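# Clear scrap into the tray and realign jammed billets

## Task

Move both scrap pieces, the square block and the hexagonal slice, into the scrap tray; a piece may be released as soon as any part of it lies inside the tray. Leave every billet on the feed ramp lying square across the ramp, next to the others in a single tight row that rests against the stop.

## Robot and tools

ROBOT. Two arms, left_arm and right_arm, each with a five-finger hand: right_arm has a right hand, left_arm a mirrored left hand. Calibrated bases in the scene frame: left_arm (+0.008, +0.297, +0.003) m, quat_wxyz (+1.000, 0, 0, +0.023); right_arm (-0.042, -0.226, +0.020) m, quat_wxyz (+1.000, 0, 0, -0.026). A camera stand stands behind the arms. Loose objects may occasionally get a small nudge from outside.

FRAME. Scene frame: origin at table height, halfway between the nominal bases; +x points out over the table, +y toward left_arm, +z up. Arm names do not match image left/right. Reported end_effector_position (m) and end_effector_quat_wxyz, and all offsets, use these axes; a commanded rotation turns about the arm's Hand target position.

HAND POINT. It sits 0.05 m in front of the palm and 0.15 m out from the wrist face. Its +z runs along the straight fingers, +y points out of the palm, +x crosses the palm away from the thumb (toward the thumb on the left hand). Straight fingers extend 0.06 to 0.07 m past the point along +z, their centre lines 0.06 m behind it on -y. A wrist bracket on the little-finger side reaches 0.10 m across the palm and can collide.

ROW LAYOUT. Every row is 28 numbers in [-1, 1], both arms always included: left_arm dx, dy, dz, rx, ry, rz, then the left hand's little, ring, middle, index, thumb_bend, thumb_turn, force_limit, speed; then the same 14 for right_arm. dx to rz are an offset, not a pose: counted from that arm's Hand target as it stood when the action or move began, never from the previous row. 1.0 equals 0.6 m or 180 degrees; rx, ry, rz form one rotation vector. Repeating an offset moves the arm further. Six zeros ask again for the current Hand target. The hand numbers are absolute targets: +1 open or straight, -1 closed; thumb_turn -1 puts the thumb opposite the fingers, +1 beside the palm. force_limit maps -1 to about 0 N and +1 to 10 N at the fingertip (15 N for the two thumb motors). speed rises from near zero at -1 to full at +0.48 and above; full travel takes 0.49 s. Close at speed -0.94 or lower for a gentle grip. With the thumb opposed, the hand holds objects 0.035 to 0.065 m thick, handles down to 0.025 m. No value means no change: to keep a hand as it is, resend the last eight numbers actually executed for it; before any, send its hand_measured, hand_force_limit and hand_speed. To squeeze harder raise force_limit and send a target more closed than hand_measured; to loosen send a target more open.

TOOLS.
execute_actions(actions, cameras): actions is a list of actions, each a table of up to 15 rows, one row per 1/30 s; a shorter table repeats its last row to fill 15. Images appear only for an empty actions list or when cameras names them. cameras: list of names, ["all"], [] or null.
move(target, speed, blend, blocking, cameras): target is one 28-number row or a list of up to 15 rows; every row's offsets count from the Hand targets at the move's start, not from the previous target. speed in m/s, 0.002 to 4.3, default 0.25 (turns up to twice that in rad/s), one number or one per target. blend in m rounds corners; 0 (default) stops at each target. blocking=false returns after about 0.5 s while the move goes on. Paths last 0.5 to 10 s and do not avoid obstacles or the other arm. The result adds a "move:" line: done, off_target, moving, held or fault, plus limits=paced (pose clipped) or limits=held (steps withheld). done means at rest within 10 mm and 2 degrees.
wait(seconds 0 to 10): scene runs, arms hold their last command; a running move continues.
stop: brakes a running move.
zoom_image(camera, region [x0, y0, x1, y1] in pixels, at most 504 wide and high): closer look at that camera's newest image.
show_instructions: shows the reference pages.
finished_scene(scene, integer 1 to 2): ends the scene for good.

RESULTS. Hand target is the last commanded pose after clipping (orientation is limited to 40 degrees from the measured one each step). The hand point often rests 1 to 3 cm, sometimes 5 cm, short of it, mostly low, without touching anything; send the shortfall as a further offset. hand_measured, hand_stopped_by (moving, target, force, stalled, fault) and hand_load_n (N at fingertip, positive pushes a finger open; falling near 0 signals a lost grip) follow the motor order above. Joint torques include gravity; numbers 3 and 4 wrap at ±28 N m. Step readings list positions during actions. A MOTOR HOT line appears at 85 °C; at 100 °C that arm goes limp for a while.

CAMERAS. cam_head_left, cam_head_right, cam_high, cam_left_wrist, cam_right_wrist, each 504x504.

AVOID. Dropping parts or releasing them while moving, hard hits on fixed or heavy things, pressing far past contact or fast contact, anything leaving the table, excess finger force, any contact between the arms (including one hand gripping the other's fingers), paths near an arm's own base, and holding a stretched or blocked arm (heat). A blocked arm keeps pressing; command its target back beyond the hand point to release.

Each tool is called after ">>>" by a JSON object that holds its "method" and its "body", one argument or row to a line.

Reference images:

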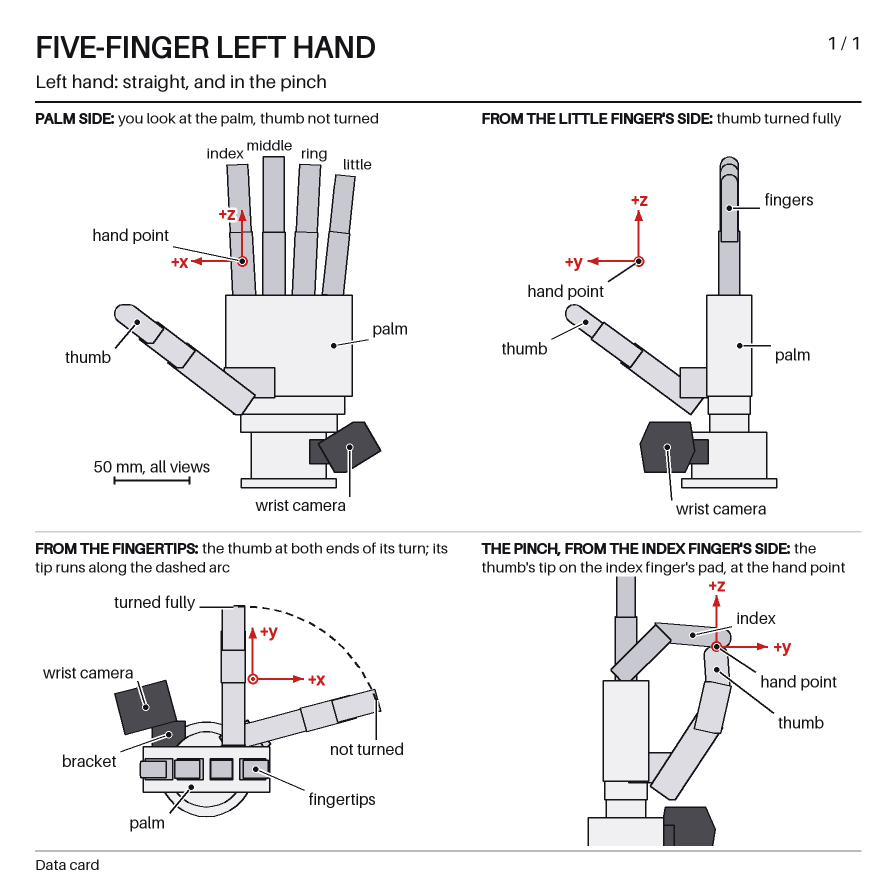

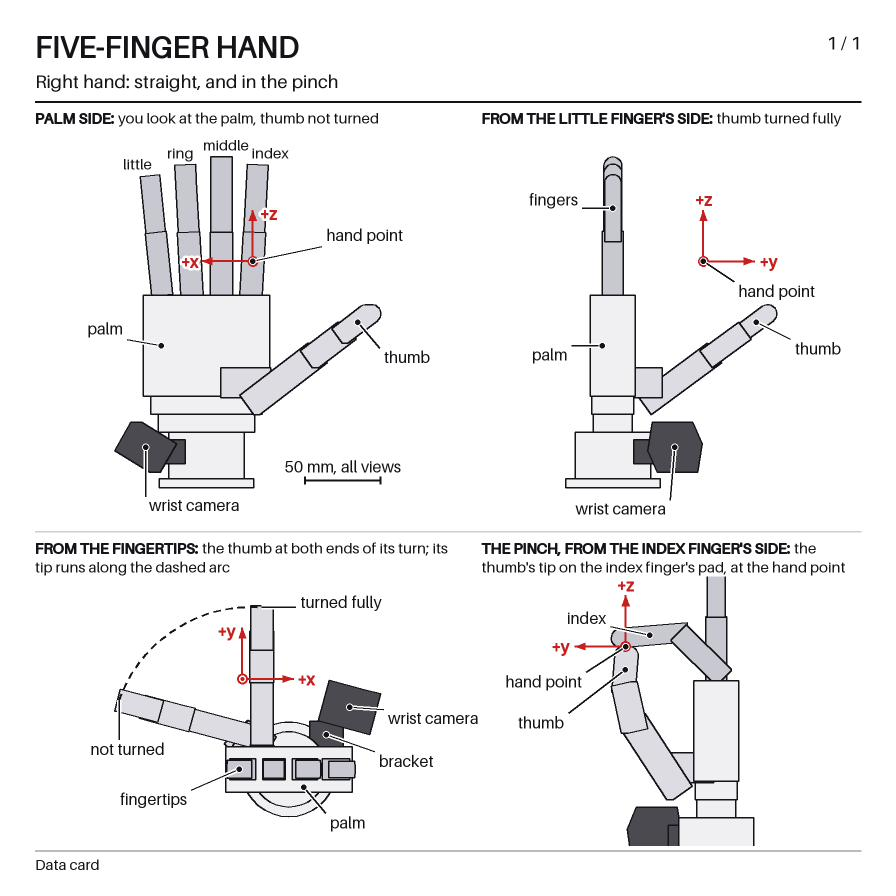

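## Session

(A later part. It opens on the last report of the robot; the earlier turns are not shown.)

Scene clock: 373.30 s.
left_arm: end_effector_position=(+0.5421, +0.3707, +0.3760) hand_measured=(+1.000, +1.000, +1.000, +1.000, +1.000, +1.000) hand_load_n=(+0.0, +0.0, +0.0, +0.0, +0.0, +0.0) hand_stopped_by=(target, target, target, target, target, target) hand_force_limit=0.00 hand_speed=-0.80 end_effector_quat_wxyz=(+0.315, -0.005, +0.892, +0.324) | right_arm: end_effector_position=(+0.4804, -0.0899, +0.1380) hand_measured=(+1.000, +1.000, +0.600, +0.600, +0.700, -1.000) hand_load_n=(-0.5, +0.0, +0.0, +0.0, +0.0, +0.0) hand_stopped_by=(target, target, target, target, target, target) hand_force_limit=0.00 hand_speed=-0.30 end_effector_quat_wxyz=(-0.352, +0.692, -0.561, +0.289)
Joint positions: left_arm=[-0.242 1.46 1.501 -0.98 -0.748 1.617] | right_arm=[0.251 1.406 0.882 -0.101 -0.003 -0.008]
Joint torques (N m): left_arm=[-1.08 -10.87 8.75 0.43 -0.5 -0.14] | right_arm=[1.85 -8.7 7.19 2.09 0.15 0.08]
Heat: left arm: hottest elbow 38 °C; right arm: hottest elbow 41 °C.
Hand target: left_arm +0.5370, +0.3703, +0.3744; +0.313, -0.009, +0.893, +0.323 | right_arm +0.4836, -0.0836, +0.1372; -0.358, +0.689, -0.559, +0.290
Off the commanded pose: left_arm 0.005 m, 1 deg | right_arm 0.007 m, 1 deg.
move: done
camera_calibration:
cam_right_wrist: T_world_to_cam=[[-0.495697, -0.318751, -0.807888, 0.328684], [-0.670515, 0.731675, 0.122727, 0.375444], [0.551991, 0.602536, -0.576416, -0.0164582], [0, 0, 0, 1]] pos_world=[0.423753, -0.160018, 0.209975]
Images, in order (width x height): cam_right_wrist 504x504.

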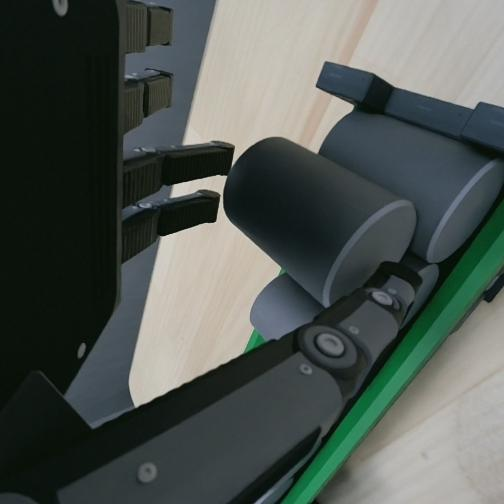

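>>> {"method": "move", "body": {
  "target": [0,0,0,0,0,0,1,1,1,1,1,1,0,-0.8,-0.001,0,-0.014,0,0,0,1,1,0.6,0.6,0.8,-1,0,-0.3],
  "speed": 0.06,
  "cameras": ["cam_right_wrist"]
}}

>>> {"method": "zoom_image", "body": {
  "camera": "cam_right_wrist",
  "region": [160, 100, 460, 400]
}}

Scene clock: 386.50 s.
left_arm: end_effector_position=(+0.5421, +0.3707, +0.3760) hand_measured=(+1.000, +1.000, +1.000, +1.000, +1.000, +1.000) hand_load_n=(+0.0, +0.0, +0.0, +0.0, +0.0, +0.0) hand_stopped_by=(target, target, target, target, target, target) hand_force_limit=0.00 hand_speed=-0.80 end_effector_quat_wxyz=(+0.315, -0.005, +0.892, +0.324) | right_arm: end_effector_position=(+0.4817, -0.0897, +0.1308) hand_measured=(+1.000, +1.000, +0.600, +0.600, +0.800, -1.000) hand_load_n=(+0.0, +0.0, +0.0, +0.0, +0.0, +0.0) hand_stopped_by=(target, target, target, target, target, target) hand_force_limit=0.00 hand_speed=-0.30 end_effector_quat_wxyz=(-0.353, +0.691, -0.560, +0.290)
Joint positions: left_arm=[-0.242 1.46 1.501 -0.98 -0.748 1.617] | right_arm=[0.251 1.419 0.873 -0.076 -0.002 -0.008]
Joint torques (N m): left_arm=[-1.61 -10.99 8.51 0.72 -0.49 -0.22] | right_arm=[1.9 -9 6.76 2.06 0.14 0.08]
Heat: left arm: hottest elbow 39 °C; right arm: hottest elbow 41 °C.
Hand target: left_arm +0.5370, +0.3703, +0.3744; +0.313, -0.009, +0.893, +0.323 | right_arm +0.4829, -0.0836, +0.1287; -0.358, +0.689, -0.559, +0.290
Off the commanded pose: left_arm 0.005 m, 1 deg | right_arm 0.007 m, 1 deg.
move: done
camera_calibration:
cam_right_wrist: T_world_to_cam=[[-0.494078, -0.318004, -0.809173, 0.32301], [-0.670374, 0.731982, 0.121659, 0.377151], [0.553612, 0.602558, -0.574838, -0.0224559], [0, 0, 0, 1]] pos_world=[0.424856, -0.159818, 0.202578]
Images, in order (width x height): cam_right_wrist 504x504.

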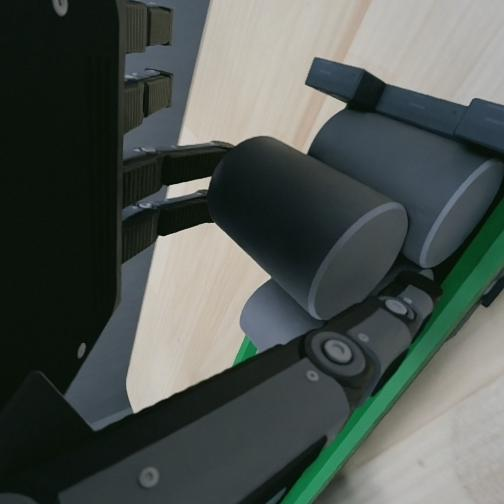

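Scaled by 1.680 from the camera's 504x504 image, which has a finer 720x720 frame.

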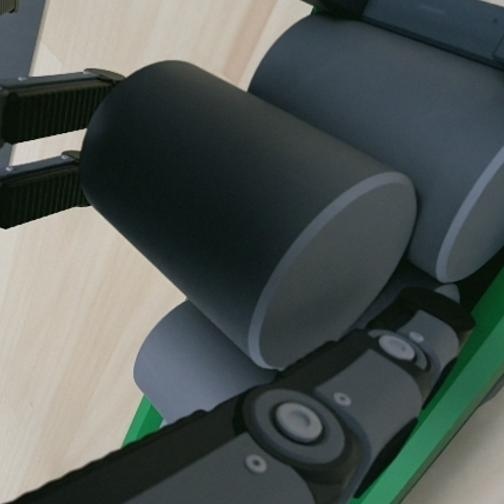

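>>> {"method": "move", "body": {
  "target": [0,0,0,0,0,0,1,1,1,1,1,1,0,-0.8,0,0,-0.016,0,0,0,1,1,0.6,0.6,0.8,-1,0,-0.3],
  "speed": 0.06,
  "cameras": ["cam_right_wrist"]
}}

>>> {"method": "zoom_image", "body": {
  "camera": "cam_right_wrist",
  "region": [160, 100, 460, 400]
}}

Scene clock: 397.77 s.
left_arm: end_effector_position=(+0.5421, +0.3707, +0.3760) hand_measured=(+1.000, +1.000, +1.000, +1.000, +1.000, +1.000) hand_load_n=(+0.0, +0.0, +0.0, +0.0, +0.0, +0.0) hand_stopped_by=(target, target, target, target, target, target) hand_force_limit=0.00 hand_speed=-0.80 end_effector_quat_wxyz=(+0.315, -0.005, +0.892, +0.324) | right_arm: end_effector_position=(+0.4818, -0.0897, +0.1208) hand_measured=(+1.000, +1.000, +0.600, +0.600, +0.800, -1.000) hand_load_n=(+0.0, +0.0, +0.0, +0.0, +0.0, +0.0) hand_stopped_by=(target, target, target, target, target, target) hand_force_limit=0.00 hand_speed=-0.30 end_effector_quat_wxyz=(-0.352, +0.691, -0.561, +0.290)
Joint positions: left_arm=[-0.242 1.46 1.501 -0.98 -0.748 1.617] | right_arm=[0.251 1.436 0.859 -0.047 -0.002 -0.008]
Joint torques (N m): left_arm=[-0.03 -9.93 8.4 0.76 -0.51 -0.14] | right_arm=[1.9 -9.05 6.67 2.17 0.14 0.08]
Heat: left arm: hottest elbow 39 °C; right arm: hottest elbow 42 °C.
Hand target: left_arm +0.5370, +0.3703, +0.3744; +0.313, -0.009, +0.893, +0.323 | right_arm +0.4830, -0.0836, +0.1192; -0.358, +0.689, -0.559, +0.290
Off the commanded pose: left_arm 0.005 m, 1 deg | right_arm 0.006 m, 1 deg.
move: done
camera_calibration:
cam_right_wrist: T_world_to_cam=[[-0.494645, -0.318149, -0.808769, 0.315237], [-0.670288, 0.732004, 0.121999, 0.378391], [0.553208, 0.602454, -0.575334, -0.0280072], [0, 0, 0, 1]] pos_world=[0.425056, -0.159818, 0.192677]
Images, in order (width x height): cam_right_wrist 504x504.

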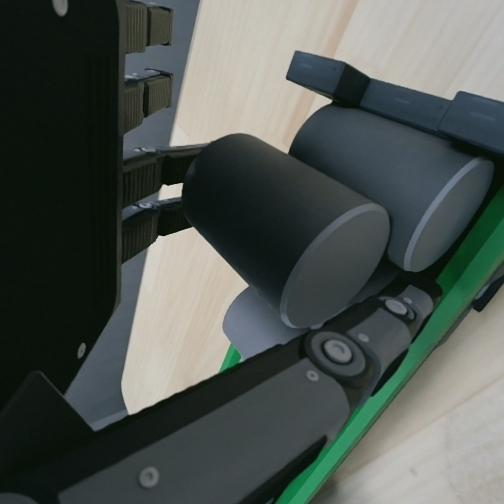

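Scaled by 1.680 from the camera's 504x504 image, which has a finer 720x720 frame.

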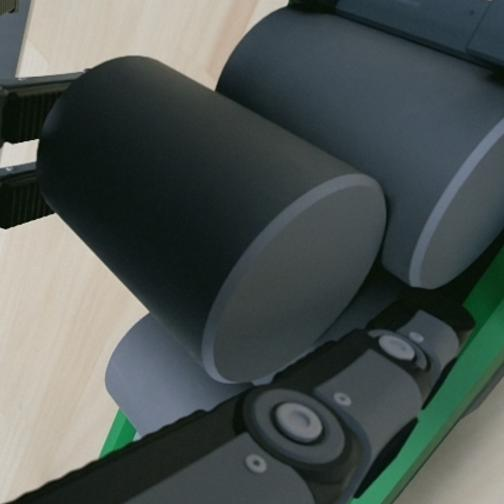

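>>> {"method": "move", "body": {
  "target": [0,0,0,0,0,0,1,1,1,1,1,1,0,-0.8,-0.002,0.012,0,0,0,0,1,1,0.6,0.6,0.7,-1,0,-0.3],
  "speed": 0.05,
  "cameras": ["cam_right_wrist"]
}}

>>> {"method": "zoom_image", "body": {
  "camera": "cam_right_wrist",
  "region": [160, 100, 460, 400]
}}

Scene clock: 420.50 s.
left_arm: end_effector_position=(+0.5421, +0.3707, +0.3760) hand_measured=(+1.000, +1.000, +1.000, +1.000, +1.000, +1.000) hand_load_n=(+0.0, +0.0, +0.0, +0.0, +0.0, +0.0) hand_stopped_by=(target, target, target, target, target, target) hand_force_limit=0.00 hand_speed=-0.80 end_effector_quat_wxyz=(+0.315, -0.005, +0.892, +0.324) | right_arm: end_effector_position=(+0.4797, -0.0883, +0.1179) hand_measured=(+1.000, +1.000, +0.600, +0.600, +0.702, -1.000) hand_load_n=(+0.0, +0.0, +0.0, -0.5, +2.5, -1.5) hand_stopped_by=(target, target, target, target, target, target) hand_force_limit=0.00 hand_speed=-0.30 end_effector_quat_wxyz=(-0.347, +0.692, -0.562, +0.292)
Joint positions: left_arm=[-0.242 1.46 1.501 -0.98 -0.748 1.617] | right_arm=[0.26 1.436 0.854 -0.047 0.016 -0.007]
Joint torques (N m): left_arm=[-1.38 -10.99 8.58 0.9 -0.55 -0.2] | right_arm=[2.55 -9.05 7.06 2.04 0.01 0.15]
Heat: left arm: hottest elbow 39 °C; right arm: hottest elbow 41 °C.
Hand target: left_arm +0.5370, +0.3703, +0.3744; +0.313, -0.009, +0.893, +0.323 | right_arm +0.4818, -0.0764, +0.1190; -0.358, +0.689, -0.559, +0.290
Off the commanded pose: left_arm 0.005 m, 1 deg | right_arm 0.012 m, 1 deg.
move: off_target (right_arm)
camera_calibration:
cam_right_wrist: T_world_to_cam=[[-0.498902, -0.32341, -0.804054, 0.31328], [-0.665637, 0.737122, 0.116529, 0.3751], [0.554999, 0.593344, -0.583025, -0.0300775], [0, 0, 0, 1]] pos_world=[0.422669, -0.15733, 0.190648]
Images, in order (width x height): cam_right_wrist 504x504.

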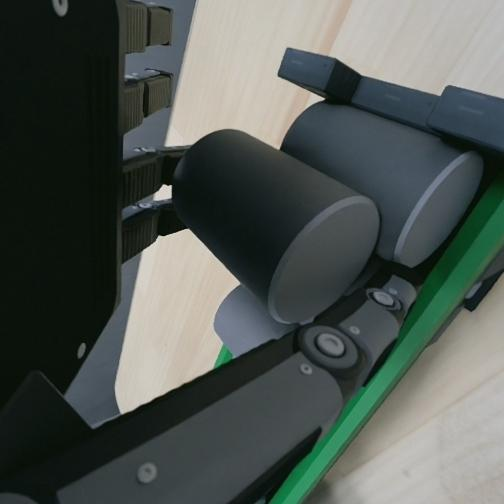

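Scaled by 1.680 from the camera's 504x504 image, which has a finer 720x720 frame.

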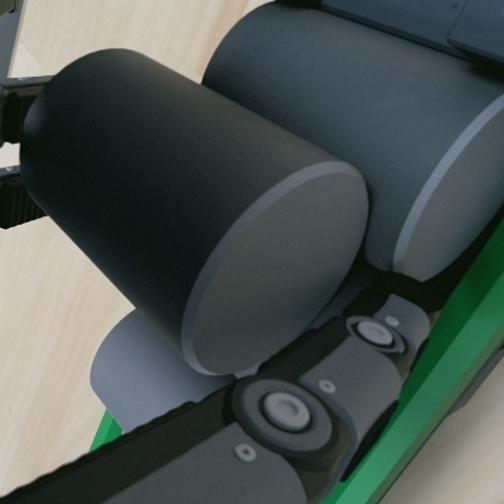

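>>> {"method": "move", "body": {
  "target": [0,0,0,0,0,0,1,1,1,1,1,1,0,-0.8,0.002,0,0.015,0,0,0,1,1,0.6,0.6,0.7,-1,0,-0.3],
  "speed": 0.05,
  "cameras": ["cam_right_wrist"]
}}

>>> {"method": "zoom_image", "body": {
  "camera": "cam_right_wrist",
  "region": [160, 100, 460, 400]
}}

Scene clock: 436.43 s.
left_arm: end_effector_position=(+0.5421, +0.3707, +0.3760) hand_measured=(+1.000, +1.000, +1.000, +1.000, +1.000, +1.000) hand_load_n=(+0.0, +0.0, +0.0, +0.0, +0.0, +0.0) hand_stopped_by=(target, target, target, target, target, target) hand_force_limit=0.00 hand_speed=-0.80 end_effector_quat_wxyz=(+0.315, -0.005, +0.892, +0.324) | right_arm: end_effector_position=(+0.4793, -0.0878, +0.1177) hand_measured=(+1.000, +1.000, +0.600, +0.600, +0.702, -1.000) hand_load_n=(+0.0, +0.0, +0.0, +0.0, +1.5, -1.0) hand_stopped_by=(target, target, target, target, target, target) hand_force_limit=0.00 hand_speed=-0.30 end_effector_quat_wxyz=(-0.347, +0.692, -0.562, +0.292)
Joint positions: left_arm=[-0.242 1.46 1.501 -0.98 -0.748 1.617] | right_arm=[0.261 1.436 0.854 -0.048 0.016 -0.006]
Joint torques (N m): left_arm=[-0.62 -11.05 8.76 0.7 -0.53 -0.21] | right_arm=[2.55 -9.82 8.21 1.11 0 0.13]
Heat: left arm: hottest elbow 39 °C; right arm: hottest elbow 42 °C.
Hand target: left_arm +0.5370, +0.3703, +0.3744; +0.313, -0.009, +0.893, +0.323 | right_arm +0.4829, -0.0763, +0.1280; -0.358, +0.689, -0.559, +0.290
Off the commanded pose: left_arm 0.005 m, 1 deg | right_arm 0.016 m, 1 deg.
move: off_target (right_arm)
camera_calibration:
cam_right_wrist: T_world_to_cam=[[-0.49958, -0.32373, -0.803504, 0.313391], [-0.666146, 0.736517, 0.117437, 0.374555], [0.553777, 0.59392, -0.583601, -0.0296038], [0, 0, 0, 1]] pos_world=[0.422466, -0.15683, 0.190548]
Images, in order (width x height): cam_right_wrist 504x504.

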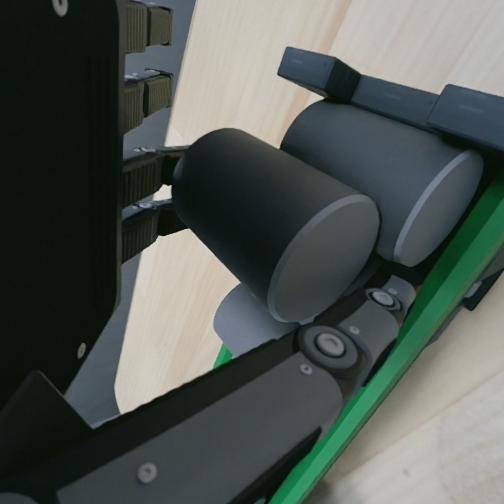

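Scaled by 1.680 from the camera's 504x504 image, which has a finer 720x720 frame.

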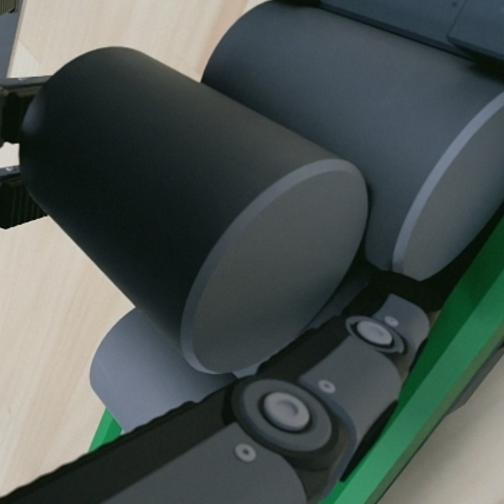

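>>> {"method": "move", "body": {
  "target": [0,0,0,0,0,0,1,1,1,1,1,1,0,-0.8,0.01,0,0.03,0,0,0,1,1,0.6,0.6,0.8,-1,0,-0.3],
  "speed": 0.05,
  "cameras": ["cam_right_wrist"]
}}

Scene clock: 441.63 s.
left_arm: end_effector_position=(+0.5421, +0.3707, +0.3760) hand_measured=(+1.000, +1.000, +1.000, +1.000, +1.000, +1.000) hand_load_n=(+0.0, +0.0, +0.0, +0.0, +0.0, +0.0) hand_stopped_by=(target, target, target, target, target, target) hand_force_limit=0.00 hand_speed=-0.80 end_effector_quat_wxyz=(+0.315, -0.005, +0.892, +0.324) | right_arm: end_effector_position=(+0.4719, -0.0871, +0.1132) hand_measured=(+1.000, +1.000, +0.600, +0.600, +0.800, -1.000) hand_load_n=(+0.0, +0.0, +0.0, +0.0, +0.0, -0.5) hand_stopped_by=(target, target, target, target, target, target) hand_force_limit=0.00 hand_speed=-0.30 end_effector_quat_wxyz=(-0.335, +0.698, -0.568, +0.279)
Joint positions: left_arm=[-0.242 1.46 1.501 -0.98 -0.748 1.617] | right_arm=[0.265 1.435 0.861 -0.094 0.016 0]
Joint torques (N m): left_arm=[-0.91 -10.05 8.5 0.76 -0.51 -0.16] | right_arm=[1.85 -10.99 10.73 0.79 -0.11 0.07]
Heat: left arm: hottest elbow 39 °C; right arm: hottest elbow 42 °C.
Hand target: left_arm +0.5370, +0.3703, +0.3744; +0.313, -0.009, +0.893, +0.323 | right_arm +0.4889, -0.0764, +0.1461; -0.358, +0.689, -0.559, +0.290
Off the commanded pose: left_arm 0.005 m, 1 deg | right_arm 0.038 m, 3 deg.
move: off_target (right_arm)
camera_calibration:
cam_right_wrist: T_world_to_cam=[[-0.530678, -0.32596, -0.782388, 0.318404], [-0.660784, 0.737202, 0.141061, 0.364469], [0.530798, 0.591847, -0.606606, -0.0153206], [0, 0, 0, 1]] pos_world=[0.417937, -0.155832, 0.18841]
Images, in order (width x height): cam_right_wrist 504x504.

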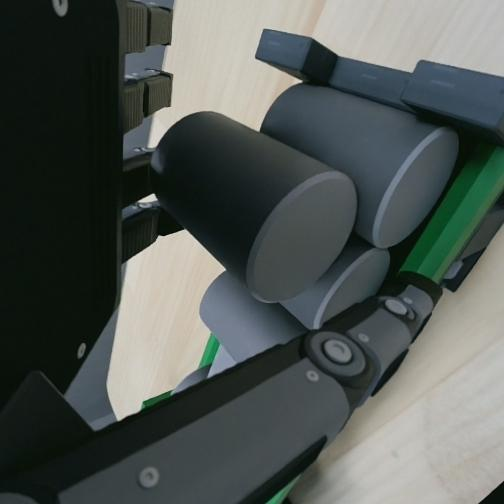

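>>> {"method": "move", "body": {
  "target": [0,0,0,0,0,0,1,1,1,1,1,1,0,-0.8,0.0,-0.005,0.05,0,0,0,1,1,0.6,0.6,0.8,-1,0,-0.3],
  "speed": 0.05,
  "cameras": ["cam_right_wrist"]
}}

Scene clock: 447.63 s.
left_arm: end_effector_position=(+0.5421, +0.3707, +0.3760) hand_measured=(+1.000, +1.000, +1.000, +1.000, +1.000, +1.000) hand_load_n=(+0.0, +0.0, +0.0, +0.0, +0.0, +0.0) hand_stopped_by=(target, target, target, target, target, target) hand_force_limit=0.00 hand_speed=-0.80 end_effector_quat_wxyz=(+0.315, -0.005, +0.892, +0.324) | right_arm: end_effector_position=(+0.4700, -0.0866, +0.1405) hand_measured=(+1.000, +1.000, +0.600, +0.600, +0.800, -1.000) hand_load_n=(+0.0, +0.0, +0.0, +0.0, +0.0, +0.0) hand_stopped_by=(target, target, target, target, target, target) hand_force_limit=0.00 hand_speed=-0.30 end_effector_quat_wxyz=(-0.334, +0.700, -0.568, +0.276)
Joint positions: left_arm=[-0.242 1.46 1.501 -0.98 -0.748 1.617] | right_arm=[0.265 1.392 0.902 -0.185 0.012 0]
Joint torques (N m): left_arm=[-0.73 -11.05 8.66 0.68 -0.45 -0.14] | right_arm=[1.32 -10.52 11.43 1.03 -0.14 0.04]
Heat: left arm: hottest elbow 39 °C; right arm: hottest elbow 43 °C.
Hand target: left_arm +0.5370, +0.3703, +0.3744; +0.313, -0.009, +0.893, +0.323 | right_arm +0.4890, -0.0794, +0.1761; -0.358, +0.689, -0.559, +0.290
Off the commanded pose: left_arm 0.005 m, 1 deg | right_arm 0.041 m, 4 deg.
move: off_target (right_arm)
camera_calibration:
cam_right_wrist: T_world_to_cam=[[-0.534681, -0.326739, -0.779332, 0.340273], [-0.662272, 0.734846, 0.14628, 0.358823], [0.524893, 0.594342, -0.609298, 0.00543486], [0, 0, 0, 1]] pos_world=[0.416723, -0.155729, 0.216009]
Images, in order (width x height): cam_right_wrist 504x504.

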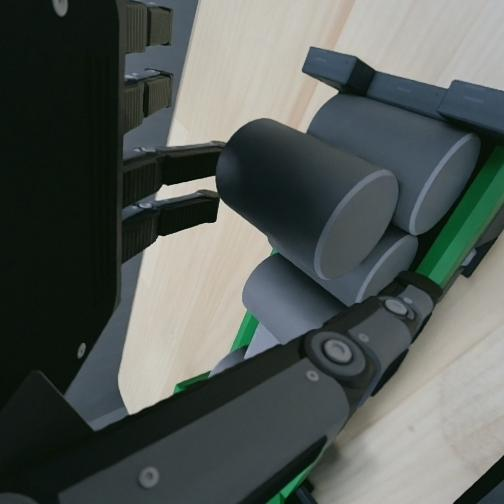

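>>> {"method": "move", "body": {
  "target": [
    [0,0,0,0,0,0,1,1,1,1,1,1,0,-0.8,-0.015,-0.02,0.0065,0,0,0,1,1,0.6,0.6,0.75,-1,0,-0.3],
    [0,0,0,0,0,0,1,1,1,1,1,1,0,-0.8,-0.017,-0.02,-0.043,0,0,0,1,1,0.6,0.6,0.75,-1,0,-0.3]
  ],
  "speed": 0.05,
  "cameras": ["cam_right_wrist"]
}}

Scene clock: 478.93 s.
left_arm: end_effector_position=(+0.5421, +0.3707, +0.3760) hand_measured=(+1.000, +1.000, +1.000, +1.000, +1.000, +1.000) hand_load_n=(+0.0, +0.0, +0.0, +0.0, +0.0, +0.0) hand_stopped_by=(target, target, target, target, target, target) hand_force_limit=0.00 hand_speed=-0.80 end_effector_quat_wxyz=(+0.315, -0.005, +0.892, +0.324) | right_arm: end_effector_position=(+0.4746, -0.0860, +0.1519) hand_measured=(+1.000, +1.000, +0.600, +0.600, +0.750, -1.000) hand_load_n=(+0.0, +0.0, +0.0, +0.0, +0.0, +0.0) hand_stopped_by=(target, target, target, target, target, target) hand_force_limit=0.00 hand_speed=-0.30 end_effector_quat_wxyz=(-0.356, +0.692, -0.560, +0.285)
Joint positions: left_arm=[-0.242 1.46 1.501 -0.98 -0.748 1.617] | right_arm=[0.258 1.374 0.89 -0.141 -0.007 0]
Joint torques (N m): left_arm=[-1.26 -10.99 8.58 0.91 -0.53 -0.13] | right_arm=[0.03 -8.64 6.99 2.06 -0.15 -0.08]
Heat: left arm: hottest elbow 39 °C; right arm: hottest elbow 45 °C.
Hand target: left_arm +0.5370, +0.3703, +0.3744; +0.313, -0.009, +0.893, +0.323 | right_arm +0.4788, -0.0913, +0.1503; -0.358, +0.689, -0.559, +0.290
Off the commanded pose: left_arm 0.005 m, 1 deg | right_arm 0.007 m, 1 deg.
move: done
camera_calibration:
cam_right_wrist: T_world_to_cam=[[-0.49506, -0.31358, -0.810298, 0.338857], [-0.674101, 0.727021, 0.130497, 0.367078], [0.548182, 0.610826, -0.571304, -0.00590398], [0, 0, 0, 1]] pos_world=[0.418439, -0.157008, 0.2233]
Images, in order (width x height): cam_right_wrist 504x504.

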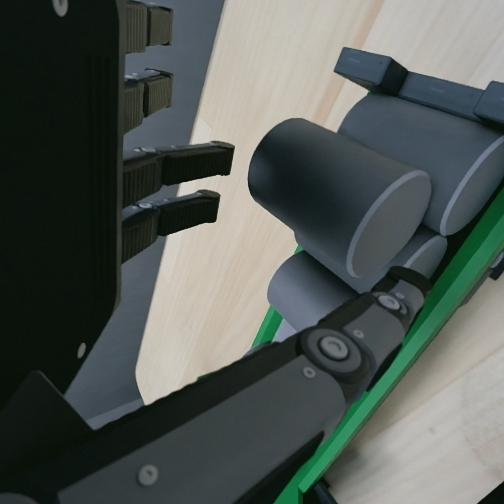

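>>> {"method": "move", "body": {
  "target": [0,0,0,0,0,0,1,1,1,1,1,1,0,-0.8,0.006,-0.01,-0.033,0,0,0,1,1,0.6,0.6,0.75,-1,0,-0.3],
  "speed": 0.05,
  "cameras": ["cam_right_wrist"]
}}

>>> {"method": "zoom_image", "body": {
  "camera": "cam_right_wrist",
  "region": [160, 80, 460, 380]
}}

Scene clock: 488.00 s.
left_arm: end_effector_position=(+0.5421, +0.3707, +0.3760) hand_measured=(+1.000, +1.000, +1.000, +1.000, +1.000, +1.000) hand_load_n=(+0.0, +0.0, +0.0, +0.0, +0.0, +0.0) hand_stopped_by=(target, target, target, target, target, target) hand_force_limit=0.00 hand_speed=-0.80 end_effector_quat_wxyz=(+0.315, -0.005, +0.892, +0.324) | right_arm: end_effector_position=(+0.4782, -0.0921, +0.1308) hand_measured=(+1.000, +1.000, +0.600, +0.600, +0.750, -1.000) hand_load_n=(+0.0, +0.0, +0.0, +0.0, +0.0, +0.0) hand_stopped_by=(target, target, target, target, target, target) hand_force_limit=0.00 hand_speed=-0.30 end_effector_quat_wxyz=(-0.355, +0.691, -0.562, +0.284)
Joint positions: left_arm=[-0.242 1.46 1.501 -0.98 -0.748 1.617] | right_arm=[0.241 1.411 0.866 -0.082 -0.02 -0.007]
Joint torques (N m): left_arm=[-0.97 -11.05 8.65 0.61 -0.51 -0.2] | right_arm=[0.09 -9.05 6.82 2.06 -0.16 -0.08]
Heat: left arm: hottest elbow 39 °C; right arm: hottest elbow 45 °C.
Hand target: left_arm +0.5370, +0.3703, +0.3744; +0.313, -0.009, +0.893, +0.323 | right_arm +0.4823, -0.0974, +0.1305; -0.358, +0.689, -0.559, +0.290
Off the commanded pose: left_arm 0.005 m, 1 deg | right_arm 0.007 m, 1 deg.
move: done
camera_calibration:
cam_right_wrist: T_world_to_cam=[[-0.497809, -0.311821, -0.809292, 0.323006], [-0.672565, 0.727947, 0.133227, 0.375699], [0.547579, 0.610623, -0.572098, -0.0158219], [0, 0, 0, 1]] pos_world=[0.422141, -0.163108, 0.202301]
Images, in order (width x height): cam_right_wrist 504x504.

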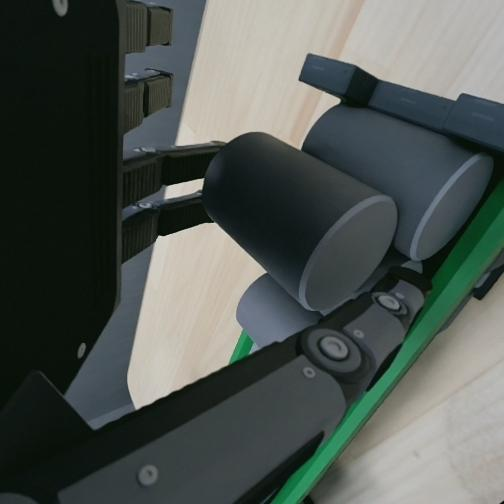

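Scaled by 1.680 from the camera's 504x504 image, which has a finer 720x720 frame.

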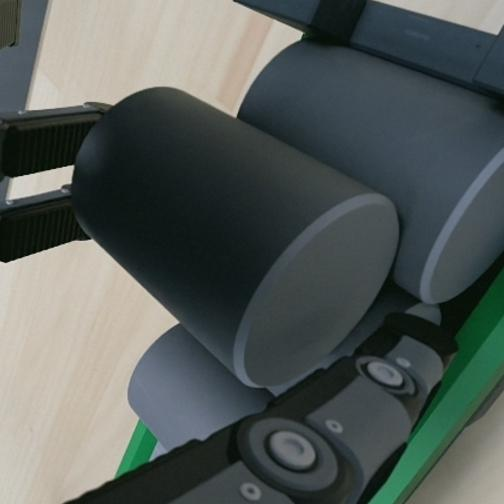

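>>> {"method": "move", "body": {
  "target": [0,0,0,0,0,0,1,1,1,1,1,1,0,-0.8,0,0,0,0,0,0,1,1,0.2,0.2,0.5,-1,-0.65,-0.92],
  "speed": 0.05,
  "cameras": ["cam_right_wrist"]
}}

Scene clock: 497.30 s.
left_arm: end_effector_position=(+0.5421, +0.3707, +0.3760) hand_measured=(+1.000, +1.000, +1.000, +1.000, +1.000, +1.000) hand_load_n=(+0.0, +0.0, +0.0, +0.0, +0.0, +0.0) hand_stopped_by=(target, target, target, target, target, target) hand_force_limit=0.00 hand_speed=-0.80 end_effector_quat_wxyz=(+0.315, -0.005, +0.892, +0.324) | right_arm: end_effector_position=(+0.4782, -0.0921, +0.1306) hand_measured=(+1.000, +1.000, +0.272, +0.272, +0.584, -1.000) hand_load_n=(+0.0, +0.0, +3.0, +2.0, +4.5, +0.5) hand_stopped_by=(target, target, force, force, force, target) hand_force_limit=-0.65 hand_speed=-0.92 end_effector_quat_wxyz=(-0.355, +0.692, -0.561, +0.284)
Joint positions: left_arm=[-0.242 1.46 1.501 -0.98 -0.748 1.617] | right_arm=[0.241 1.412 0.866 -0.082 -0.02 -0.008]
Joint torques (N m): left_arm=[-0.97 -11.22 8.49 0.75 -0.53 -0.19] | right_arm=[0.09 -9.05 6.82 2.07 -0.16 -0.09]
Heat: left arm: hottest elbow 39 °C; right arm: hottest elbow 45 °C.
Hand target: left_arm +0.5370, +0.3703, +0.3744; +0.313, -0.009, +0.893, +0.323 | right_arm +0.4823, -0.0974, +0.1303; -0.358, +0.689, -0.559, +0.290
Off the commanded pose: left_arm 0.005 m, 1 deg | right_arm 0.007 m, 1 deg.
move: done
camera_calibration:
cam_right_wrist: T_world_to_cam=[[-0.497868, -0.312558, -0.808971, 0.32265], [-0.672822, 0.72777, 0.132892, 0.375946], [0.547209, 0.610457, -0.57263, -0.0156391], [0, 0, 0, 1]] pos_world=[0.42214, -0.163208, 0.202099]
Images, in order (width x height): cam_right_wrist 504x504.

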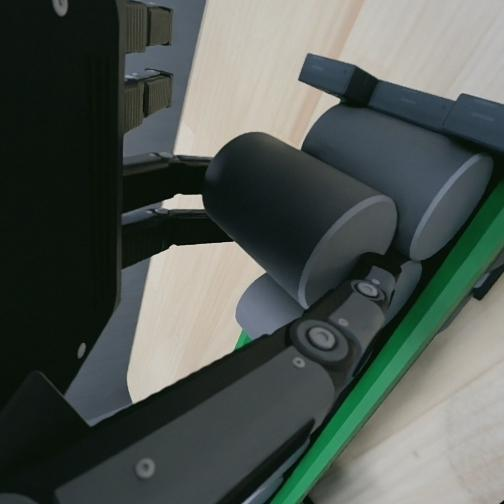

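>>> {"method": "move", "body": {
  "target": [0,0,0,0,0,0,1,1,1,1,1,1,0,-0.8,0,0,0,0,0,0,1,1,0.1,0.1,0.5,-1,-0.1,-0.92],
  "speed": 0.05
}}

Scene clock: 505.00 s.
left_arm: end_effector_position=(+0.5421, +0.3707, +0.3760) hand_measured=(+1.000, +1.000, +1.000, +1.000, +1.000, +1.000) hand_load_n=(+0.0, +0.0, +0.0, +0.5, +0.0, +0.0) hand_stopped_by=(target, target, target, target, target, target) hand_force_limit=0.00 hand_speed=-0.80 end_effector_quat_wxyz=(+0.315, -0.005, +0.892, +0.324) | right_arm: end_effector_position=(+0.4785, -0.0920, +0.1307) hand_measured=(+1.000, +1.000, +0.266, +0.260, +0.584, -1.000) hand_load_n=(+0.0, +0.0, +3.0, +6.0, +7.5, -0.5) hand_stopped_by=(target, target, force, force, force, target) hand_force_limit=-0.10 hand_speed=-0.92 end_effector_quat_wxyz=(-0.355, +0.691, -0.561, +0.284)
Joint positions: left_arm=[-0.242 1.46 1.501 -0.98 -0.748 1.617] | right_arm=[0.241 1.412 0.866 -0.08 -0.02 -0.008]
Joint torques (N m): left_arm=[-1.08 -10.34 8.53 0.5 -0.45 -0.19] | right_arm=[0.09 -9.05 6.82 2.02 -0.14 -0.09]
Heat: left arm: hottest elbow 39 °C; right arm: hottest elbow 45 °C.
Hand target: left_arm +0.5370, +0.3703, +0.3744; +0.313, -0.009, +0.893, +0.323 | right_arm +0.4823, -0.0974, +0.1304; -0.358, +0.689, -0.559, +0.290
Off the commanded pose: left_arm 0.005 m, 1 deg | right_arm 0.007 m, 1 deg.
move: done

>>> {"method": "move", "body": {
  "target": [0,0,0,0,0,0,1,1,1,1,1,1,0,-0.8,0.005,0,0.09,0.0057,-0.027,0,1,1,0.1,0.1,0.5,-1,-0.1,-0.92],
  "speed": 0.1,
  "cameras": ["cam_right_wrist"]
}}

Scene clock: 519.87 s.
left_arm: end_effector_position=(+0.5421, +0.3707, +0.3760) hand_measured=(+1.000, +1.000, +1.000, +1.000, +1.000, +1.000) hand_load_n=(+0.0, +0.0, +0.0, +0.0, +0.0, +0.0) hand_stopped_by=(target, target, target, target, target, target) hand_force_limit=0.00 hand_speed=-0.80 end_effector_quat_wxyz=(+0.315, -0.005, +0.892, +0.324) | right_arm: end_effector_position=(+0.4781, -0.0940, +0.1574) hand_measured=(+1.000, +1.000, +0.266, +0.260, +0.584, -1.000) hand_load_n=(+0.0, -0.5, +2.5, +0.0, +4.0, +1.0) hand_stopped_by=(target, target, force, force, force, target) hand_force_limit=-0.10 hand_speed=-0.92 end_effector_quat_wxyz=(-0.371, +0.683, -0.553, +0.299)
Joint positions: left_arm=[-0.242 1.46 1.501 -0.98 -0.748 1.617] | right_arm=[0.237 1.358 0.866 -0.086 -0.022 -0.012]
Joint torques (N m): left_arm=[-1.2 -10.34 8.64 0.76 -0.56 -0.15] | right_arm=[0.15 -11.28 8.72 1.36 -0.17 -0.04]
Heat: left arm: hottest elbow 39 °C; right arm: hottest elbow 44 °C.
Hand target: left_arm +0.5370, +0.3703, +0.3744; +0.313, -0.009, +0.893, +0.323 | right_arm +0.4853, -0.0974, +0.1845; -0.387, +0.673, -0.546, +0.314
Off the commanded pose: left_arm 0.005 m, 1 deg | right_arm 0.028 m, 3 deg.
move: off_target (right_arm)
camera_calibration:
cam_right_wrist: T_world_to_cam=[[-0.457384, -0.306511, -0.834776, 0.328978], [-0.679053, 0.726496, 0.105308, 0.380789], [0.574184, 0.615023, -0.540425, -0.0165908], [0, 0, 0, 1]] pos_world=[0.418571, -0.165603, 0.225557]
Images, in order (width x height): cam_right_wrist 504x504.

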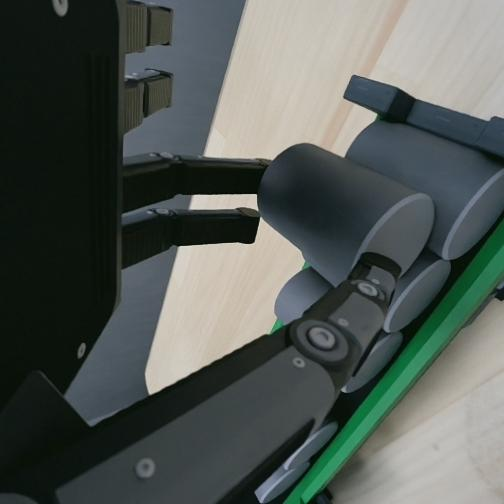

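>>> {"method": "move", "body": {
  "target": [
    [0,0,0,0,0,0,1,1,1,1,1,1,0,-0.8,-0.004,0,0.0,0,0,0,1,1,0.6,0.6,0.75,-1,-0.1,-0.3],
    [0,0,0,0,0,0,1,1,1,1,1,1,0,-0.8,-0.008,0.0,-0.04,-0.0057,0.027,0,1,1,0.6,0.6,0.75,-1,-0.1,-0.3]
  ],
  "speed": 0.05,
  "cameras": ["cam_right_wrist"]
}}

>>> {"method": "zoom_image", "body": {
  "camera": "cam_right_wrist",
  "region": [160, 80, 460, 380]
}}

Scene clock: 558.67 s.
left_arm: end_effector_position=(+0.5421, +0.3707, +0.3760) hand_measured=(+1.000, +1.000, +1.000, +1.000, +1.000, +1.000) hand_load_n=(+0.0, +0.0, +0.0, +0.0, +0.0, +0.0) hand_stopped_by=(target, target, target, target, target, target) hand_force_limit=0.00 hand_speed=-0.80 end_effector_quat_wxyz=(+0.315, -0.005, +0.892, +0.324) | right_arm: end_effector_position=(+0.4671, -0.0959, +0.1459) hand_measured=(+1.000, +1.000, +0.600, +0.600, +0.750, -1.000) hand_load_n=(+0.0, +0.0, +0.0, +0.0, +0.0, +0.0) hand_stopped_by=(target, target, target, target, target, target) hand_force_limit=-0.10 hand_speed=-0.30 end_effector_quat_wxyz=(-0.352, +0.693, -0.562, +0.282)
Joint positions: left_arm=[-0.242 1.46 1.501 -0.98 -0.748 1.617] | right_arm=[0.237 1.361 0.866 -0.141 -0.023 -0.012]
Joint torques (N m): left_arm=[-0.85 -10.34 8.47 0.73 -0.53 -0.18] | right_arm=[0.44 -8.47 10.09 0.98 -0.04 -0.05]
Heat: left arm: hottest elbow 39 °C; right arm: hottest elbow 45 °C.
Hand target: left_arm +0.5370, +0.3703, +0.3744; +0.313, -0.009, +0.893, +0.323 | right_arm +0.4805, -0.0974, +0.1604; -0.358, +0.689, -0.559, +0.290
Off the commanded pose: left_arm 0.005 m, 1 deg | right_arm 0.020 m, 1 deg.
move: off_target (right_arm)
camera_calibration:
cam_right_wrist: T_world_to_cam=[[-0.503719, -0.315195, -0.804313, 0.330179], [-0.672434, 0.727553, 0.136012, 0.368496], [0.54231, 0.609359, -0.57843, 0.00456203], [0, 0, 0, 1]] pos_world=[0.411632, -0.166809, 0.218086]
Images, in order (width x height): cam_right_wrist 504x504.

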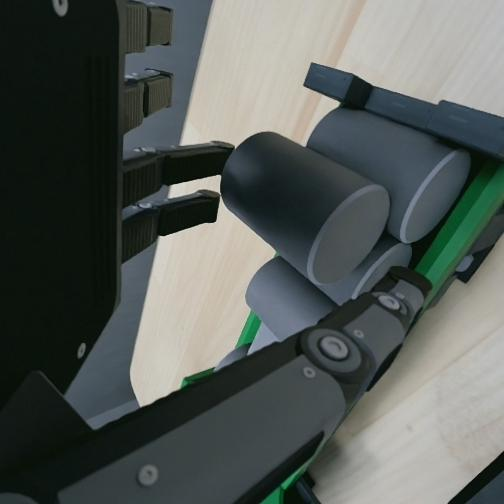

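Scaled by 1.680 from the camera's 504x504 image, which has a finer 720x720 frame.

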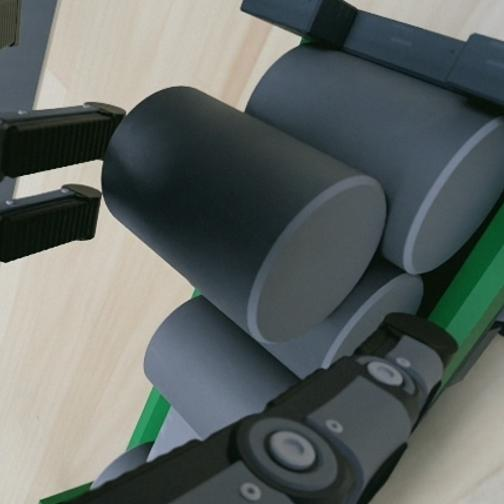

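>>> {"method": "move", "body": {
  "target": [0,0,0,0,0,0,1,1,1,1,1,1,0,-0.8,-0.001,0.001,-0.0507,0,0,0,1,1,0.6,0.6,0.75,-1,-0.1,-0.3],
  "speed": 0.05,
  "cameras": ["cam_right_wrist"]
}}

>>> {"method": "zoom_image", "body": {
  "camera": "cam_right_wrist",
  "region": [160, 80, 460, 380]
}}

Scene clock: 567.17 s.
left_arm: end_effector_position=(+0.5421, +0.3707, +0.3760) hand_measured=(+1.000, +1.000, +1.000, +1.000, +1.000, +1.000) hand_load_n=(+0.0, +0.0, +0.0, +0.0, +0.0, +0.0) hand_stopped_by=(target, target, target, target, target, target) hand_force_limit=0.00 hand_speed=-0.80 end_effector_quat_wxyz=(+0.315, -0.005, +0.892, +0.324) | right_arm: end_effector_position=(+0.4767, -0.0941, +0.1320) hand_measured=(+1.000, +1.000, +0.600, +0.600, +0.750, -1.000) hand_load_n=(+0.0, +0.0, +0.5, +0.0, +0.0, +0.0) hand_stopped_by=(target, target, target, target, target, target) hand_force_limit=-0.10 hand_speed=-0.30 end_effector_quat_wxyz=(-0.356, +0.691, -0.560, +0.285)
Joint positions: left_arm=[-0.242 1.46 1.501 -0.98 -0.748 1.617] | right_arm=[0.237 1.404 0.86 -0.08 -0.023 -0.012]
Joint torques (N m): left_arm=[-1.2 -10.87 8.7 0.66 -0.5 -0.14] | right_arm=[0.5 -8.76 6.79 2.03 0.01 -0.04]
Motor temperatures (°C): left_arm=[29 35 39 27 27 27] | right_arm=[27 38 46 26 26 26]
Heat: left arm: hottest elbow 39 °C; right arm: hottest elbow 46 °C.
Hand target: left_arm +0.5370, +0.3703, +0.3744; +0.313, -0.009, +0.893, +0.323 | right_arm +0.4799, -0.0968, +0.1301; -0.358, +0.689, -0.559, +0.290
Off the commanded pose: left_arm 0.005 m, 1 deg | right_arm 0.005 m, 1 deg.
move: done
camera_calibration:
cam_right_wrist: T_world_to_cam=[[-0.494349, -0.313461, -0.810778, 0.32097], [-0.673986, 0.727256, 0.129774, 0.377123], [0.548965, 0.610607, -0.570786, -0.0138315], [0, 0, 0, 1]] pos_world=[0.42044, -0.165208, 0.2034]
Images, in order (width x height): cam_right_wrist 504x504.

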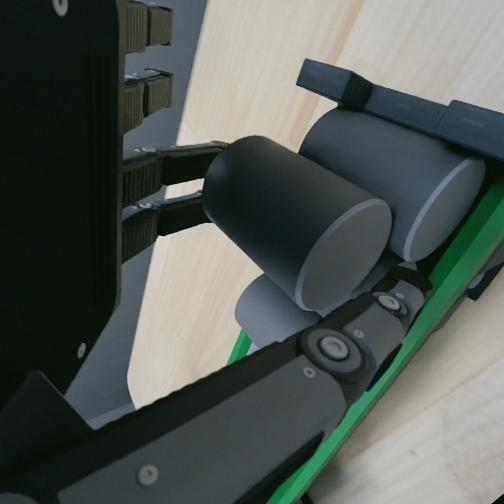

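Scaled by 1.680 from the camera's 504x504 image, which has a finer 720x720 frame.

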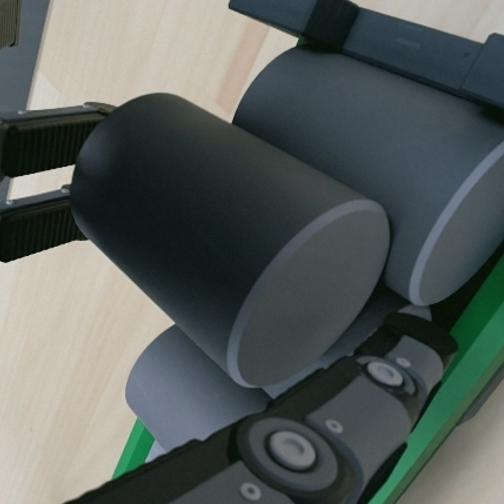

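>>> {"method": "move", "body": {
  "target": [
    [0,0,0,0,0,0,1,1,1,1,1,1,0,-0.8,0.001,0.009,-0.002,0,0,0,1,1,0.6,0.6,0.751,-1,-0.5,-0.9],
    [0,0,0,0,0,0,1,1,1,1,1,1,0,-0.8,0.001,0.009,-0.002,0,0,0,1,1,0.25,0.25,0.53,-1,-0.6,-0.92]
  ],
  "speed": 0.05,
  "cameras": ["cam_right_wrist"]
}}

Scene clock: 576.83 s.
left_arm: end_effector_position=(+0.5421, +0.3707, +0.3760) hand_measured=(+1.000, +1.000, +1.000, +1.000, +1.000, +1.000) hand_load_n=(+0.0, +0.0, +0.0, +0.0, +0.0, +0.0) hand_stopped_by=(target, target, target, target, target, target) hand_force_limit=0.00 hand_speed=-0.80 end_effector_quat_wxyz=(+0.315, -0.005, +0.892, +0.324) | right_arm: end_effector_position=(+0.4782, -0.0951, +0.1304) hand_measured=(+1.000, +1.000, +0.272, +0.280, +0.584, -1.000) hand_load_n=(+0.0, +0.0, +3.0, +0.5, +3.5, +0.0) hand_stopped_by=(target, target, force, force, force, target) hand_force_limit=-0.60 hand_speed=-0.92 end_effector_quat_wxyz=(-0.354, +0.690, -0.561, +0.288)
Joint positions: left_arm=[-0.242 1.46 1.501 -0.98 -0.748 1.617] | right_arm=[0.237 1.409 0.86 -0.074 -0.016 -0.012]
Joint torques (N m): left_arm=[-0.91 -10.34 8.64 0.9 -0.54 -0.15] | right_arm=[1.61 -8.7 6.94 2 0.13 0.02]
Heat: left arm: hottest elbow 39 °C; right arm: hottest elbow 45 °C.
Hand target: left_arm +0.5370, +0.3703, +0.3744; +0.313, -0.009, +0.893, +0.323 | right_arm +0.4805, -0.0914, +0.1289; -0.358, +0.689, -0.559, +0.290
Off the commanded pose: left_arm 0.005 m, 1 deg | right_arm 0.005 m, 1 deg.
move: done
camera_calibration:
cam_right_wrist: T_world_to_cam=[[-0.494815, -0.313731, -0.81039, 0.320195], [-0.670322, 0.731262, 0.126193, 0.378141], [0.553016, 0.605664, -0.57214, -0.0172546], [0, 0, 0, 1]] pos_world=[0.421455, -0.165614, 0.201892]
Images, in order (width x height): cam_right_wrist 504x504.

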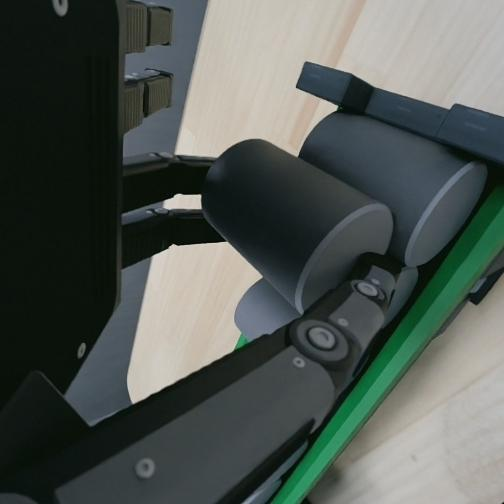

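>>> {"method": "move", "body": {
  "target": [
    [0,0,0,0,0,0,1,1,1,1,1,1,0,-0.8,0.0,0.0,0.0,0,0,0,1,1,0.5,0.5,0.75,-1,-0.5,-0.6],
    [0,0,0,0,0,0,1,1,1,1,1,1,0,-0.8,-0.002,0.021,0.002,0,0,0,1,1,0.5,0.5,0.75,-1,-0.5,-0.6]
  ],
  "speed": 0.05
}}

Scene clock: 589.57 s.
left_arm: end_effector_position=(+0.5421, +0.3707, +0.3760) hand_measured=(+1.000, +1.000, +1.000, +1.000, +1.000, +1.000) hand_load_n=(+0.0, +0.0, +0.0, +0.0, +0.0, +0.0) hand_stopped_by=(target, target, target, target, target, target) hand_force_limit=0.00 hand_speed=-0.80 end_effector_quat_wxyz=(+0.315, -0.005, +0.892, +0.324) | right_arm: end_effector_position=(+0.4761, -0.0848, +0.1300) hand_measured=(+1.000, +1.000, +0.500, +0.500, +0.750, -1.000) hand_load_n=(+0.0, +0.0, +0.0, +0.0, +0.0, +0.0) hand_stopped_by=(target, target, target, target, target, target) hand_force_limit=-0.50 hand_speed=-0.60 end_effector_quat_wxyz=(-0.353, +0.692, -0.560, +0.290)
Joint positions: left_arm=[-0.242 1.46 1.501 -0.98 -0.748 1.617] | right_arm=[0.265 1.409 0.86 -0.074 0.009 -0.001]
Joint torques (N m): left_arm=[-0.73 -11.11 8.69 0.76 -0.53 -0.13] | right_arm=[1.79 -8.59 7.34 1.87 0.15 0.07]
Heat: left arm: hottest elbow 39 °C; right arm: hottest elbow 45 °C.
Hand target: left_arm +0.5370, +0.3703, +0.3744; +0.313, -0.009, +0.893, +0.323 | right_arm +0.4793, -0.0789, +0.1299; -0.358, +0.689, -0.559, +0.290
Off the commanded pose: left_arm 0.005 m, 1 deg | right_arm 0.007 m, 1 deg.
move: done

>>> {"method": "move", "body": {
  "target": [0,0,0,0,0,0,1,1,1,1,1,1,0,-0.8,0.004,-0.022,0.0,0,0,0,1,1,0.5,0.5,0.75,-1,-0.5,-0.6],
  "speed": 0.05
}}

Scene clock: 596.83 s.
left_arm: end_effector_position=(+0.5421, +0.3707, +0.3760) hand_measured=(+1.000, +1.000, +1.000, +1.000, +1.000, +1.000) hand_load_n=(+0.0, +0.0, +0.0, +0.0, +0.0, +0.0) hand_stopped_by=(target, target, target, target, target, target) hand_force_limit=0.00 hand_speed=-0.80 end_effector_quat_wxyz=(+0.315, -0.005, +0.892, +0.324) | right_arm: end_effector_position=(+0.4763, -0.0868, +0.1303) hand_measured=(+1.000, +1.000, +0.500, +0.500, +0.750, -1.000) hand_load_n=(+0.0, +0.0, +0.0, +0.0, +0.0, +0.0) hand_stopped_by=(target, target, target, target, target, target) hand_force_limit=-0.50 hand_speed=-0.60 end_effector_quat_wxyz=(-0.356, +0.691, -0.560, +0.285)
Joint positions: left_arm=[-0.242 1.46 1.501 -0.98 -0.748 1.617] | right_arm=[0.255 1.409 0.86 -0.074 -0.009 0]
Joint torques (N m): left_arm=[-0.91 -11.28 8.7 0.43 -0.51 -0.22] | right_arm=[0.03 -8.64 7.27 1.88 -0.14 -0.09]
Heat: left arm: hottest elbow 39 °C; right arm: hottest elbow 44 °C.
Hand target: left_arm +0.5370, +0.3703, +0.3744; +0.313, -0.009, +0.893, +0.323 | right_arm +0.4817, -0.0919, +0.1299; -0.358, +0.689, -0.559, +0.290
Off the commanded pose: left_arm 0.005 m, 1 deg | right_arm 0.008 m, 1 deg.
move: done

>>> {"method": "move", "body": {
  "target": [0,0,0,0,0,0,1,1,1,1,1,1,0,-0.8,0.001,-0.008,0.0,0,0,0,1,1,0.5,0.5,0.75,-1,-0.5,-0.6],
  "speed": 0.05
}}

Scene clock: 601.33 s.
left_arm: end_effector_position=(+0.5421, +0.3707, +0.3760) hand_measured=(+1.000, +1.000, +1.000, +1.000, +1.000, +1.000) hand_load_n=(+0.0, +0.0, +0.0, +0.0, +0.0, +0.0) hand_stopped_by=(target, target, target, target, target, target) hand_force_limit=0.00 hand_speed=-0.80 end_effector_quat_wxyz=(+0.315, -0.005, +0.892, +0.324) | right_arm: end_effector_position=(+0.4774, -0.0916, +0.1304) hand_measured=(+1.000, +1.000, +0.500, +0.500, +0.750, -1.000) hand_load_n=(+0.0, +0.0, +0.0, -0.5, +0.0, +0.0) hand_stopped_by=(target, target, target, target, target, target) hand_force_limit=-0.50 hand_speed=-0.60 end_effector_quat_wxyz=(-0.356, +0.691, -0.561, +0.285)
Joint positions: left_arm=[-0.242 1.46 1.501 -0.98 -0.748 1.617] | right_arm=[0.243 1.409 0.86 -0.074 -0.019 -0.006]
Joint torques (N m): left_arm=[-0.67 -10.93 8.53 0.5 -0.45 -0.18] | right_arm=[0.03 -8.76 7.21 1.88 -0.16 -0.08]
Heat: left arm: hottest elbow 39 °C; right arm: hottest elbow 44 °C.
Hand target: left_arm +0.5370, +0.3703, +0.3744; +0.313, -0.009, +0.893, +0.323 | right_arm +0.4823, -0.0968, +0.1299; -0.358, +0.689, -0.559, +0.290
Off the commanded pose: left_arm 0.005 m, 1 deg | right_arm 0.007 m, 1 deg.
move: done

>>> {"method": "move", "body": {
  "target": [
    [0,0,0,0,0,0,1,1,1,1,1,1,0,-0.8,0,0,0,0,0,0,1,1,0.25,0.25,0.55,-1,-0.6,-0.92],
    [0,0,0,0,0,0,1,1,1,1,1,1,0,-0.8,0,0,0,0,0,0,1,1,0.1,0.1,0.4,-1,0.2,-0.94]
  ],
  "speed": 0.05,
  "cameras": ["cam_right_wrist"]
}}

>>> {"method": "zoom_image", "body": {
  "camera": "cam_right_wrist",
  "region": [160, 80, 460, 380]
}}

Scene clock: 608.80 s.
left_arm: end_effector_position=(+0.5421, +0.3707, +0.3760) hand_measured=(+1.000, +1.000, +1.000, +1.000, +1.000, +1.000) hand_load_n=(+0.0, +0.0, +0.0, +0.0, +0.0, +0.0) hand_stopped_by=(target, target, target, target, target, target) hand_force_limit=0.00 hand_speed=-0.80 end_effector_quat_wxyz=(+0.315, -0.005, +0.892, +0.324) | right_arm: end_effector_position=(+0.4782, -0.0914, +0.1300) hand_measured=(+1.000, +1.000, +0.248, +0.246, +0.602, -1.000) hand_load_n=(+0.0, +0.0, +6.0, +4.5, +8.5, +0.5) hand_stopped_by=(target, target, force, force, force, target) hand_force_limit=0.20 hand_speed=-0.94 end_effector_quat_wxyz=(-0.357, +0.690, -0.560, +0.286)
Joint positions: left_arm=[-0.242 1.46 1.501 -0.98 -0.748 1.617] | right_arm=[0.243 1.411 0.86 -0.07 -0.019 -0.007]
Joint torques (N m): left_arm=[-1.61 -10.46 8.72 0.84 -0.51 -0.12] | right_arm=[0.03 -8.88 7.2 1.7 -0.14 -0.09]
Heat: left arm: hottest elbow 39 °C; right arm: hottest elbow 44 °C.
Hand target: left_arm +0.5370, +0.3703, +0.3744; +0.313, -0.009, +0.893, +0.323 | right_arm +0.4823, -0.0968, +0.1300; -0.358, +0.689, -0.559, +0.290
Off the commanded pose: left_arm 0.005 m, 1 deg | right_arm 0.007 m, 1 deg.
move: done
camera_calibration:
cam_right_wrist: T_world_to_cam=[[-0.492761, -0.311343, -0.812559, 0.320636], [-0.67382, 0.727384, 0.129919, 0.376256], [0.550593, 0.611538, -0.568215, -0.018557], [0, 0, 0, 1]] pos_world=[0.421743, -0.162507, 0.201108]
Images, in order (width x height): cam_right_wrist 504x504.

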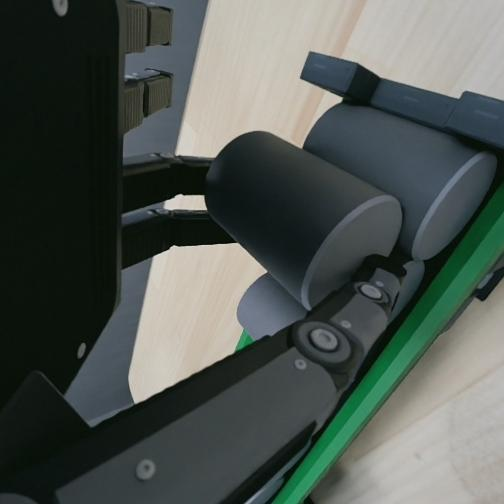

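Scaled by 1.680 from the camera's 504x504 image, which has a finer 720x720 frame.

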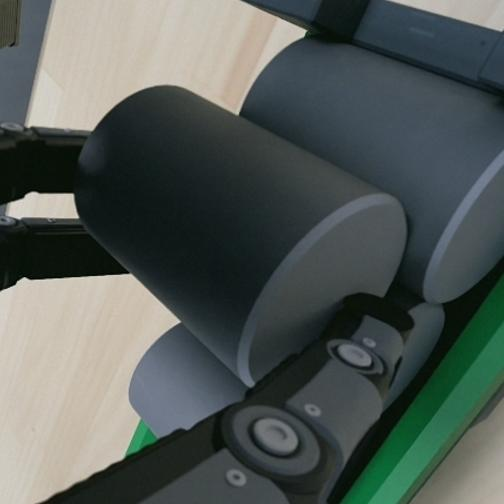

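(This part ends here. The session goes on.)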